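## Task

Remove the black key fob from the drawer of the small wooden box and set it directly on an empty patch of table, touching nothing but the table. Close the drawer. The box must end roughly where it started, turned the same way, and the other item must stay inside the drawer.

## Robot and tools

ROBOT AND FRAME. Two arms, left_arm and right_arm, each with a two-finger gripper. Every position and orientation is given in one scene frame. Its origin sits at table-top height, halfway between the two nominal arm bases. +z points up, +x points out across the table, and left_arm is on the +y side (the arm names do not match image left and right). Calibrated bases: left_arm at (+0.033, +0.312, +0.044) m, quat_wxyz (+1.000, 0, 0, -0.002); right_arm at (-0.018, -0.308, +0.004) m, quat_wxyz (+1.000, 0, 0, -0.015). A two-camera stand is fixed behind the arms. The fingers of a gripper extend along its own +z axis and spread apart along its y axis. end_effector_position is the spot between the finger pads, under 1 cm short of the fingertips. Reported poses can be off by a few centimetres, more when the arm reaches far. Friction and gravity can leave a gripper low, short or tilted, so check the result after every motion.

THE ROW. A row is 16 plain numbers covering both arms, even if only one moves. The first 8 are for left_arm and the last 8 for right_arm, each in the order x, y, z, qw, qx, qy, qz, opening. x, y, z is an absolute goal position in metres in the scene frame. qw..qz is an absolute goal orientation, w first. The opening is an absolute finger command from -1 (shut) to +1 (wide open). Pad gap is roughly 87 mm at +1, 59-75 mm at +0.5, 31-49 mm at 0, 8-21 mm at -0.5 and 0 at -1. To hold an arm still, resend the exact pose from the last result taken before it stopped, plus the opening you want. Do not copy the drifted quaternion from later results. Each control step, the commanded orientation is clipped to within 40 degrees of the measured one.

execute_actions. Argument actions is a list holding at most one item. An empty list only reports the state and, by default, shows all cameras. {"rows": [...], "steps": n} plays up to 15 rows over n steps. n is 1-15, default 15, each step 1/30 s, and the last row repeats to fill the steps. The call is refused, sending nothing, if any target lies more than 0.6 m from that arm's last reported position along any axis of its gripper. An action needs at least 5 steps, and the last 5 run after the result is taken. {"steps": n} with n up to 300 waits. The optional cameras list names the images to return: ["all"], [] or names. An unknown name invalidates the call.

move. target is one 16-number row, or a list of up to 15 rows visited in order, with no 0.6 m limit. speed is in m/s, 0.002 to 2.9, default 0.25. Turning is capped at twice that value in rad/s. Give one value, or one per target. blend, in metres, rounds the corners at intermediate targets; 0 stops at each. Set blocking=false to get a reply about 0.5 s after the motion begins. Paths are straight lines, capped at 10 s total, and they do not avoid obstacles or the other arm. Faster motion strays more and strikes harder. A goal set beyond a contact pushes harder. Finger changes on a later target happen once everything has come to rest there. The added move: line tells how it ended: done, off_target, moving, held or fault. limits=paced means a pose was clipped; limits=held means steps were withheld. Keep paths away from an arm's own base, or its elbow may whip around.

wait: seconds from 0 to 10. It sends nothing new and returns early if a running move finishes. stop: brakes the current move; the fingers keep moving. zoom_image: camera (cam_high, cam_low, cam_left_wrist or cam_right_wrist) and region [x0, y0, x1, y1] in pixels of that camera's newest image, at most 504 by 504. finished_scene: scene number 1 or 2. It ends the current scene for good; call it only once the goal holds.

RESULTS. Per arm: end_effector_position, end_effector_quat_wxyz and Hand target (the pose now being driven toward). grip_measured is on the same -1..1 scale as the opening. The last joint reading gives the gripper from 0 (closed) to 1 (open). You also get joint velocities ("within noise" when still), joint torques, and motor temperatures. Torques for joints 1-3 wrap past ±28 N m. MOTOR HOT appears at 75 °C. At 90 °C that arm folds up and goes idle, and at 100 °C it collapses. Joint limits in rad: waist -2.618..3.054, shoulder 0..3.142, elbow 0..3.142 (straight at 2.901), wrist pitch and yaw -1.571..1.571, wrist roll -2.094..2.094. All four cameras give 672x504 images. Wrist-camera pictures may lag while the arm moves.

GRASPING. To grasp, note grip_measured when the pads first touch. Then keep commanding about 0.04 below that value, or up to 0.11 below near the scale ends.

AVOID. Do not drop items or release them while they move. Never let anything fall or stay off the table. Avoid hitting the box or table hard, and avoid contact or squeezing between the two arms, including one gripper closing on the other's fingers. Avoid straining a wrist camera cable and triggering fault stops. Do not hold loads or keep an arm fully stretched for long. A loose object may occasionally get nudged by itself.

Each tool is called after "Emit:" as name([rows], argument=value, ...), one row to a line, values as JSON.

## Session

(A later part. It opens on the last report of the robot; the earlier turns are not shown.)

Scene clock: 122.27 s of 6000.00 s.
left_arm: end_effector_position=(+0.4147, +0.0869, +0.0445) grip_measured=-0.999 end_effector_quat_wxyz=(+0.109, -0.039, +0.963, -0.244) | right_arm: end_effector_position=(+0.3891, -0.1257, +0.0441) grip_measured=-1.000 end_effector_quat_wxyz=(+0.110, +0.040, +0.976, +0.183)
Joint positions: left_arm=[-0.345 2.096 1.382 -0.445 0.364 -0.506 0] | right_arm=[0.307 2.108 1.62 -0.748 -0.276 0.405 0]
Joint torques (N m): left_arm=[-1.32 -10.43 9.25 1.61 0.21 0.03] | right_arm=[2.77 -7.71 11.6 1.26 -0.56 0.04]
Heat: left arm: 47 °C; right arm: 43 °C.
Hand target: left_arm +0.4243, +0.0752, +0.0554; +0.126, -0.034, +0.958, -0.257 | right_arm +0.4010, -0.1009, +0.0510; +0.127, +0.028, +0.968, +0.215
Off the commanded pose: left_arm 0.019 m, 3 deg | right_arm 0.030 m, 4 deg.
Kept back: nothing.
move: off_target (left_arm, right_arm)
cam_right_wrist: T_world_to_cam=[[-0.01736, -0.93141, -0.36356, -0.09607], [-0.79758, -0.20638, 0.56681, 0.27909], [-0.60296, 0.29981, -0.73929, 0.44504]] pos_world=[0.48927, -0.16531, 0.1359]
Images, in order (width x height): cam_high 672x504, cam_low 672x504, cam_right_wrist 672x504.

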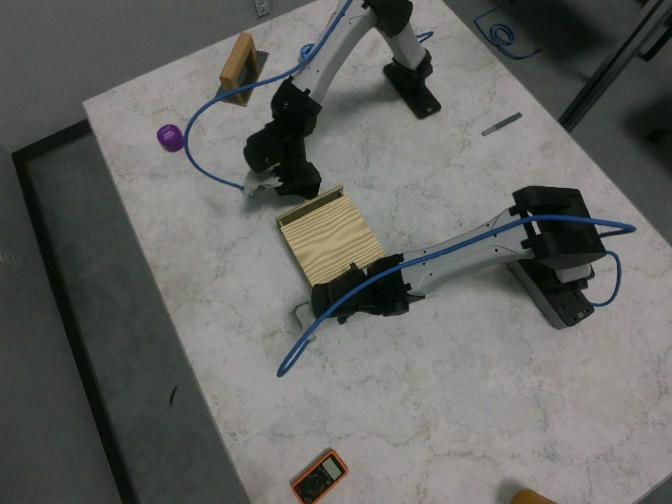

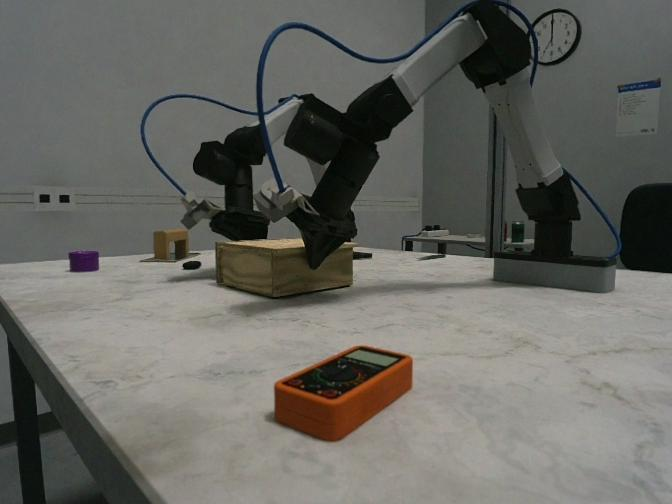

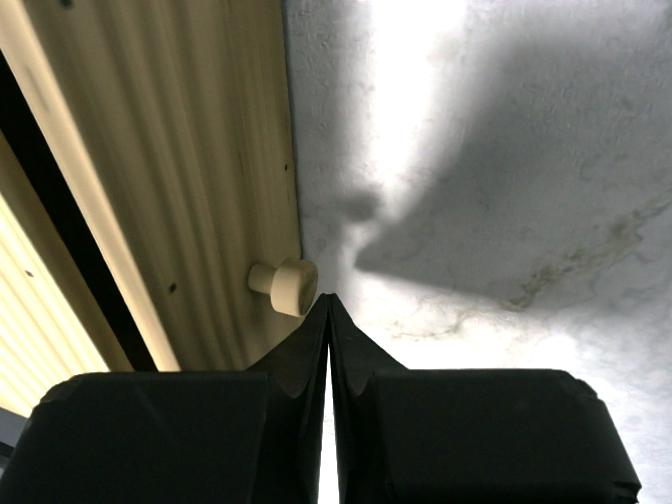

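Emit:
move([
  [0.425,0.073,0.055,0.1261,-0.0338,0.9576,-0.2566,-1,0.404,-0.065,0.052,0.1274,0.0282,0.9679,0.2145,-1],
], speed=[0.05], cameras=["cam_low","cam_right_wrist","cam_high"])

Emit:
zoom_image(camera="cam_high", region=[230, 120, 430, 330])

Scene clock: 123.63 s of 6000.00 s.
left_arm: end_effector_position=(+0.4153, +0.0869, +0.0444) grip_measured=-0.999 end_effector_quat_wxyz=(+0.111, -0.040, +0.963, -0.242) | right_arm: end_effector_position=(+0.3888, -0.1048, +0.0440) grip_measured=-1.000 end_effector_quat_wxyz=(+0.106, +0.047, +0.980, +0.163)
Joint positions: left_arm=[-0.347 2.096 1.383 -0.446 0.356 -0.508 0] | right_arm=[0.367 2.144 1.685 -0.786 -0.221 0.469 0]
Joint torques (N m): left_arm=[-1.5 -10.28 9.4 1.61 0.27 -0.01] | right_arm=[4.18 -7.86 12.1 1.47 -0.78 0.13]
Motor temperatures (°C): left_arm=[26 48 44 37 25 27 23] | right_arm=[25 43 36 31 28 29 28]
Heat: left arm: 48 °C; right arm: 43 °C.
Hand target: left_arm +0.4244, +0.0734, +0.0555; +0.126, -0.034, +0.958, -0.257 | right_arm +0.4002, -0.0671, +0.0541; +0.126, +0.027, +0.968, +0.214
Off the commanded pose: left_arm 0.020 m, 3 deg | right_arm 0.043 m, 7 deg.
Kept back: nothing.
move: off_target (left_arm, right_arm)
cam_right_wrist: T_world_to_cam=[[-0.03645, -0.94413, -0.32754, -0.07214], [-0.79328, -0.172, 0.58406, 0.2844], [-0.60777, 0.28112, -0.74269, 0.43867]] pos_world=[0.48959, -0.14252, 0.13606]
Images, in order (width x height): cam_high 672x504, cam_low 672x504, cam_right_wrist 672x504.

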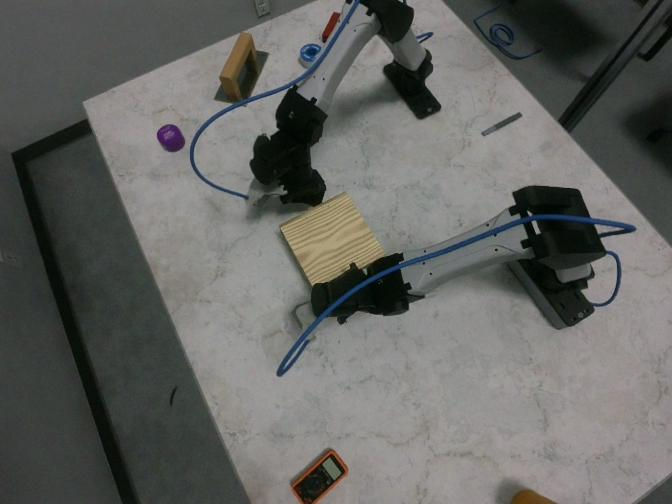

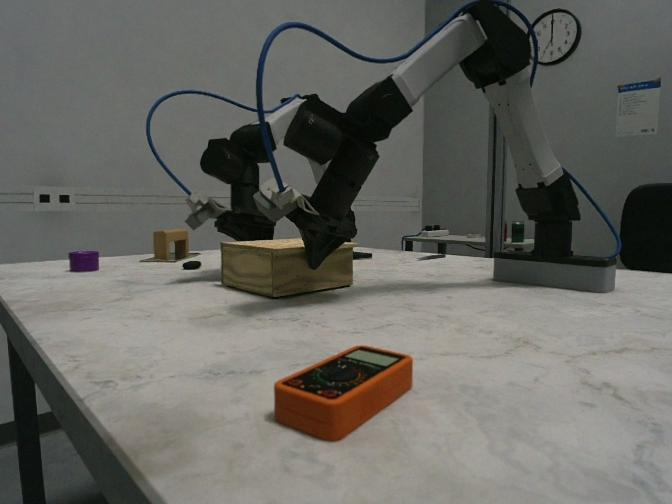

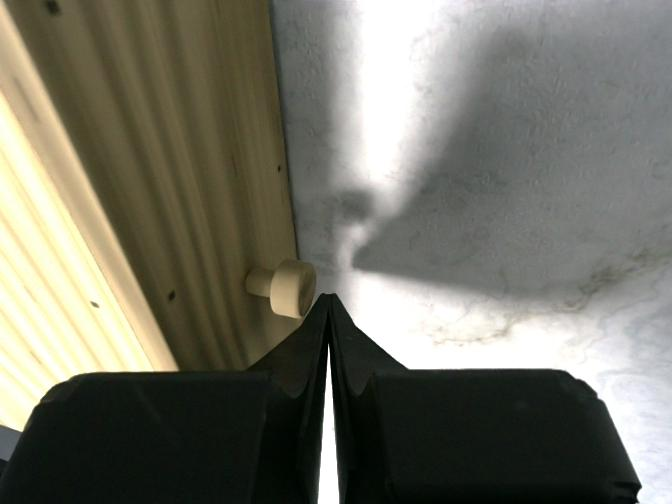

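Scaled by 2.400 from the camera's image (finer frame: 960x720).

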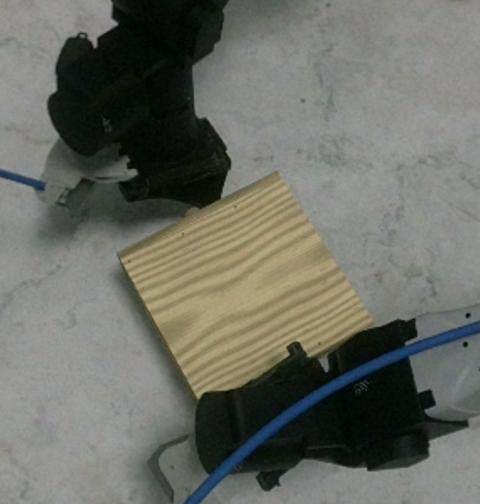

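Emit:
move([
  [0.425,0.073,0.055,0.1261,-0.0338,0.9576,-0.2566,-1,0.404,-0.048,0.054,0.1274,0.0282,0.9679,0.2145,-1],
  [0.425,0.14,0.07,0.1261,-0.0338,0.9576,-0.2566,-1,0.40,-0.16,0.06,0.1274,0.0282,0.9679,0.2145,-1],
  [0.41,0.30,0.13,0.1261,-0.0338,0.9576,-0.2566,-1,0.345,-0.13,0.06,0.1274,0.0282,0.9679,0.2145,-1],
  [0.41,0.30,0.13,0.1261,-0.0338,0.9576,-0.2566,-1,0.347,-0.055,0.055,0.1274,0.0282,0.9679,0.2145,-1],
], speed=[0.05,0.1,0.2,0.05], cameras=["cam_low","cam_right_wrist","cam_high"])

Emit:
zoom_image(camera="cam_high", region=[250, 150, 410, 300])

Scene clock: 130.00 s of 6000.00 s.
left_arm: end_effector_position=(+0.4049, +0.2994, +0.1219) grip_measured=-0.999 end_effector_quat_wxyz=(+0.115, -0.039, +0.960, -0.251) | right_arm: end_effector_position=(+0.3357, -0.0869, +0.0459) grip_measured=-1.000 end_effector_quat_wxyz=(+0.115, +0.036, +0.978, +0.171)
Joint positions: left_arm=[0.206 1.952 1.51 -0.964 0.538 0.075 0] | right_arm=[0.453 1.962 1.413 -0.657 -0.201 0.534 0]
Joint torques (N m): left_arm=[0.47 -9.5 8.76 0.84 0.45 0.3] | right_arm=[3.14 -6.75 11.89 1.36 -0.69 0.15]
Heat: left arm: 50 °C; right arm: 44 °C.
Hand target: left_arm +0.4098, +0.3000, +0.1300; +0.126, -0.034, +0.958, -0.256 | right_arm +0.3447, -0.0565, +0.0564; +0.126, +0.027, +0.968, +0.214
Off the commanded pose: left_arm 0.010 m, 2 deg | right_arm 0.035 m, 5 deg.
Kept back: nothing.
move: off_target (right_arm)
cam_right_wrist: T_world_to_cam=[[-0.01127, -0.94064, -0.33922, -0.06412], [-0.8021, -0.19407, 0.56478, 0.24614], [-0.59709, 0.27845, -0.7523, 0.39941]] pos_world=[0.43518, -0.12377, 0.1397]
Images, in order (width x height): cam_high 672x504, cam_low 672x504, cam_right_wrist 672x504.

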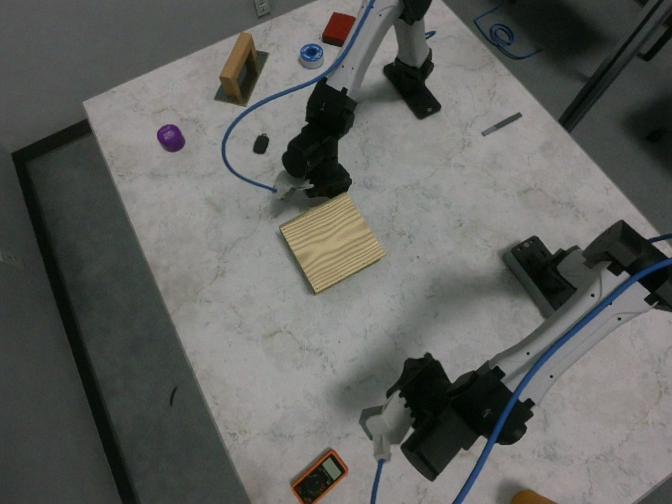

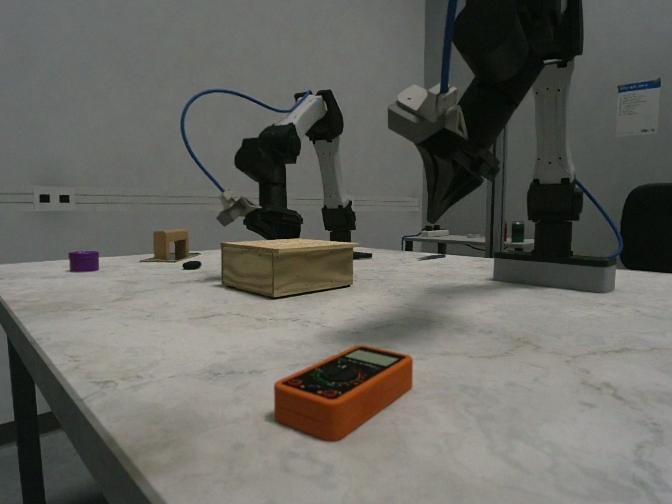

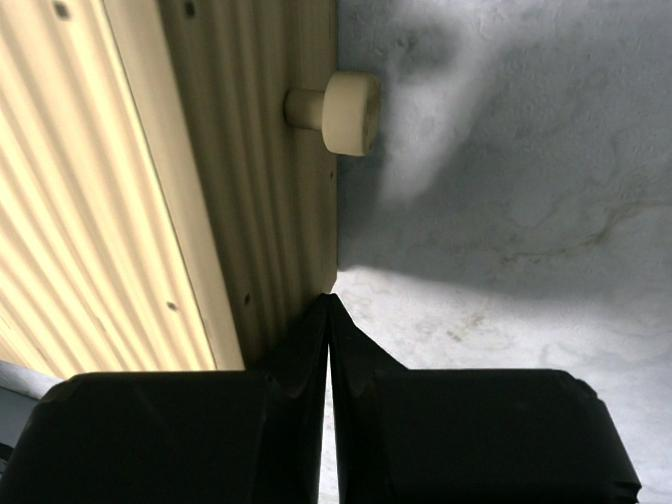

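Scaled by 3.150 from the camera's image (finer frame: 960x720).

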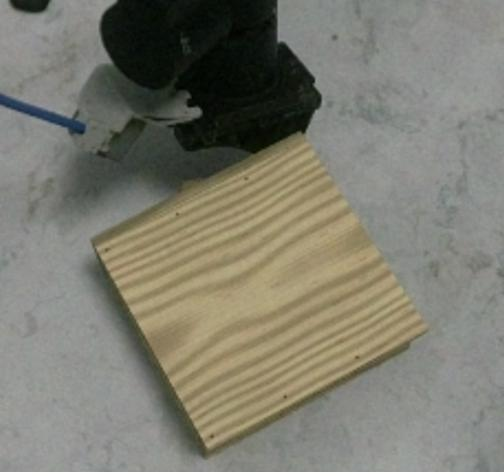

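Emit:
move([
  [0.41,0.30,0.13,0.1261,-0.0338,0.9576,-0.2566,-1,0.347,-0.037,0.055,0.1274,0.0282,0.9679,0.2145,-1],
  [0.41,0.30,0.13,0.1261,-0.0338,0.9576,-0.2566,-1,0.345,-0.13,0.06,0.1274,0.0282,0.9679,0.2145,-1],
  [0.41,0.33,0.13,0.1261,-0.0338,0.9576,-0.2566,-1,0.30,-0.25,0.14,0.1274,0.0282,0.9679,0.2145,-1],
], speed=[0.04,0.15,0.2], cameras=["cam_low","cam_high","cam_right_wrist"])

Emit:
zoom_image(camera="cam_high", region=[250, 150, 410, 300])

Scene clock: 133.90 s of 6000.00 s.
left_arm: end_effector_position=(+0.4059, +0.3294, +0.1294) grip_measured=-0.999 end_effector_quat_wxyz=(+0.125, -0.037, +0.960, -0.249) | right_arm: end_effector_position=(+0.2938, -0.2487, +0.1217) grip_measured=-1.000 end_effector_quat_wxyz=(+0.099, +0.038, +0.972, +0.210)
Joint positions: left_arm=[0.283 1.972 1.57 -1.029 0.549 0.162 0] | right_arm=[-0.022 1.685 1.36 -1.038 -0.424 0.071 0]
Joint torques (N m): left_arm=[0.43 -7.95 8.76 0.77 0.47 0.32] | right_arm=[-0.58 -8.8 10.89 0.47 -0.35 -0.28]
Heat: left arm: 50 °C; right arm: 44 °C.
Hand target: left_arm +0.4099, +0.3300, +0.1300; +0.126, -0.034, +0.958, -0.256 | right_arm +0.2995, -0.2499, +0.1397; +0.127, +0.028, +0.968, +0.214
Off the commanded pose: left_arm 0.004 m, 1 deg | right_arm 0.019 m, 3 deg.
Kept back: nothing.
move: off_target (right_arm)
cam_right_wrist: T_world_to_cam=[[-0.01124, -0.91039, -0.41359, -0.17458], [-0.78513, -0.24811, 0.56747, 0.11965], [-0.61923, 0.3311, -0.71198, 0.49115]] pos_world=[0.39611, -0.29187, 0.20959]
Images, in order (width x height): cam_high 672x504, cam_low 672x504, cam_right_wrist 672x504.

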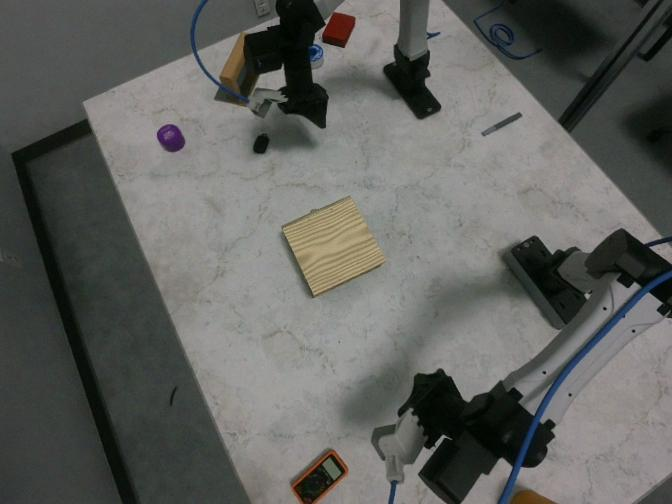

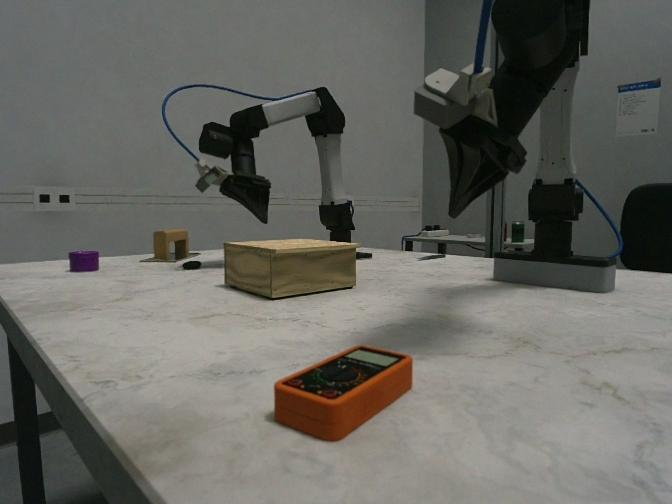

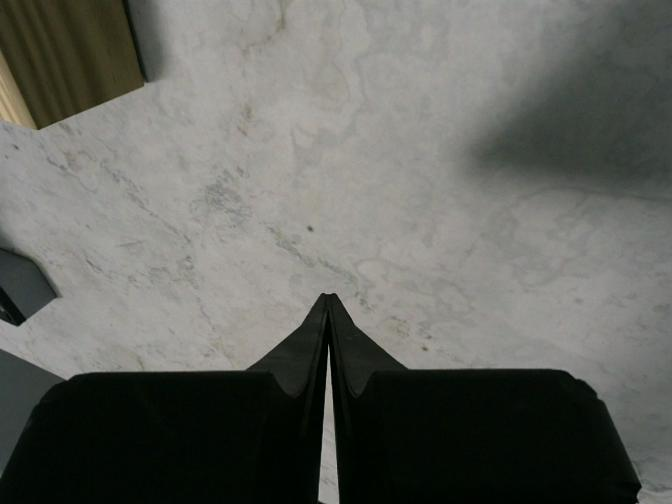

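Scaled by 3.150 from the camera's image (finer frame: 960x720).

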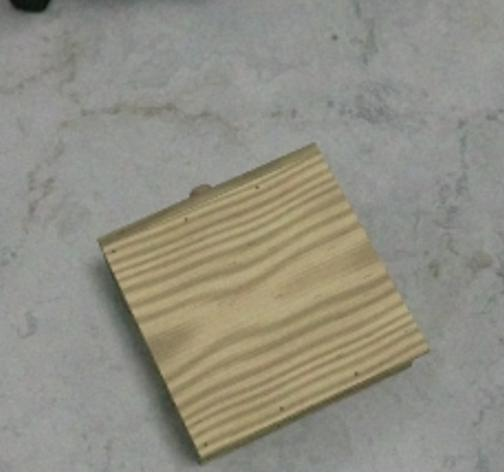

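Emit:
zoom_image(camera="cam_low", region=[170, 210, 370, 320])

Scaled by 2.520 from the camera's image (finer frame: 960x720).

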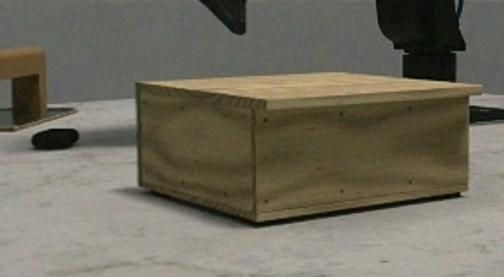

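Closed.

Emit:
finished_scene(scene=1)

The scene is finished: the task was done.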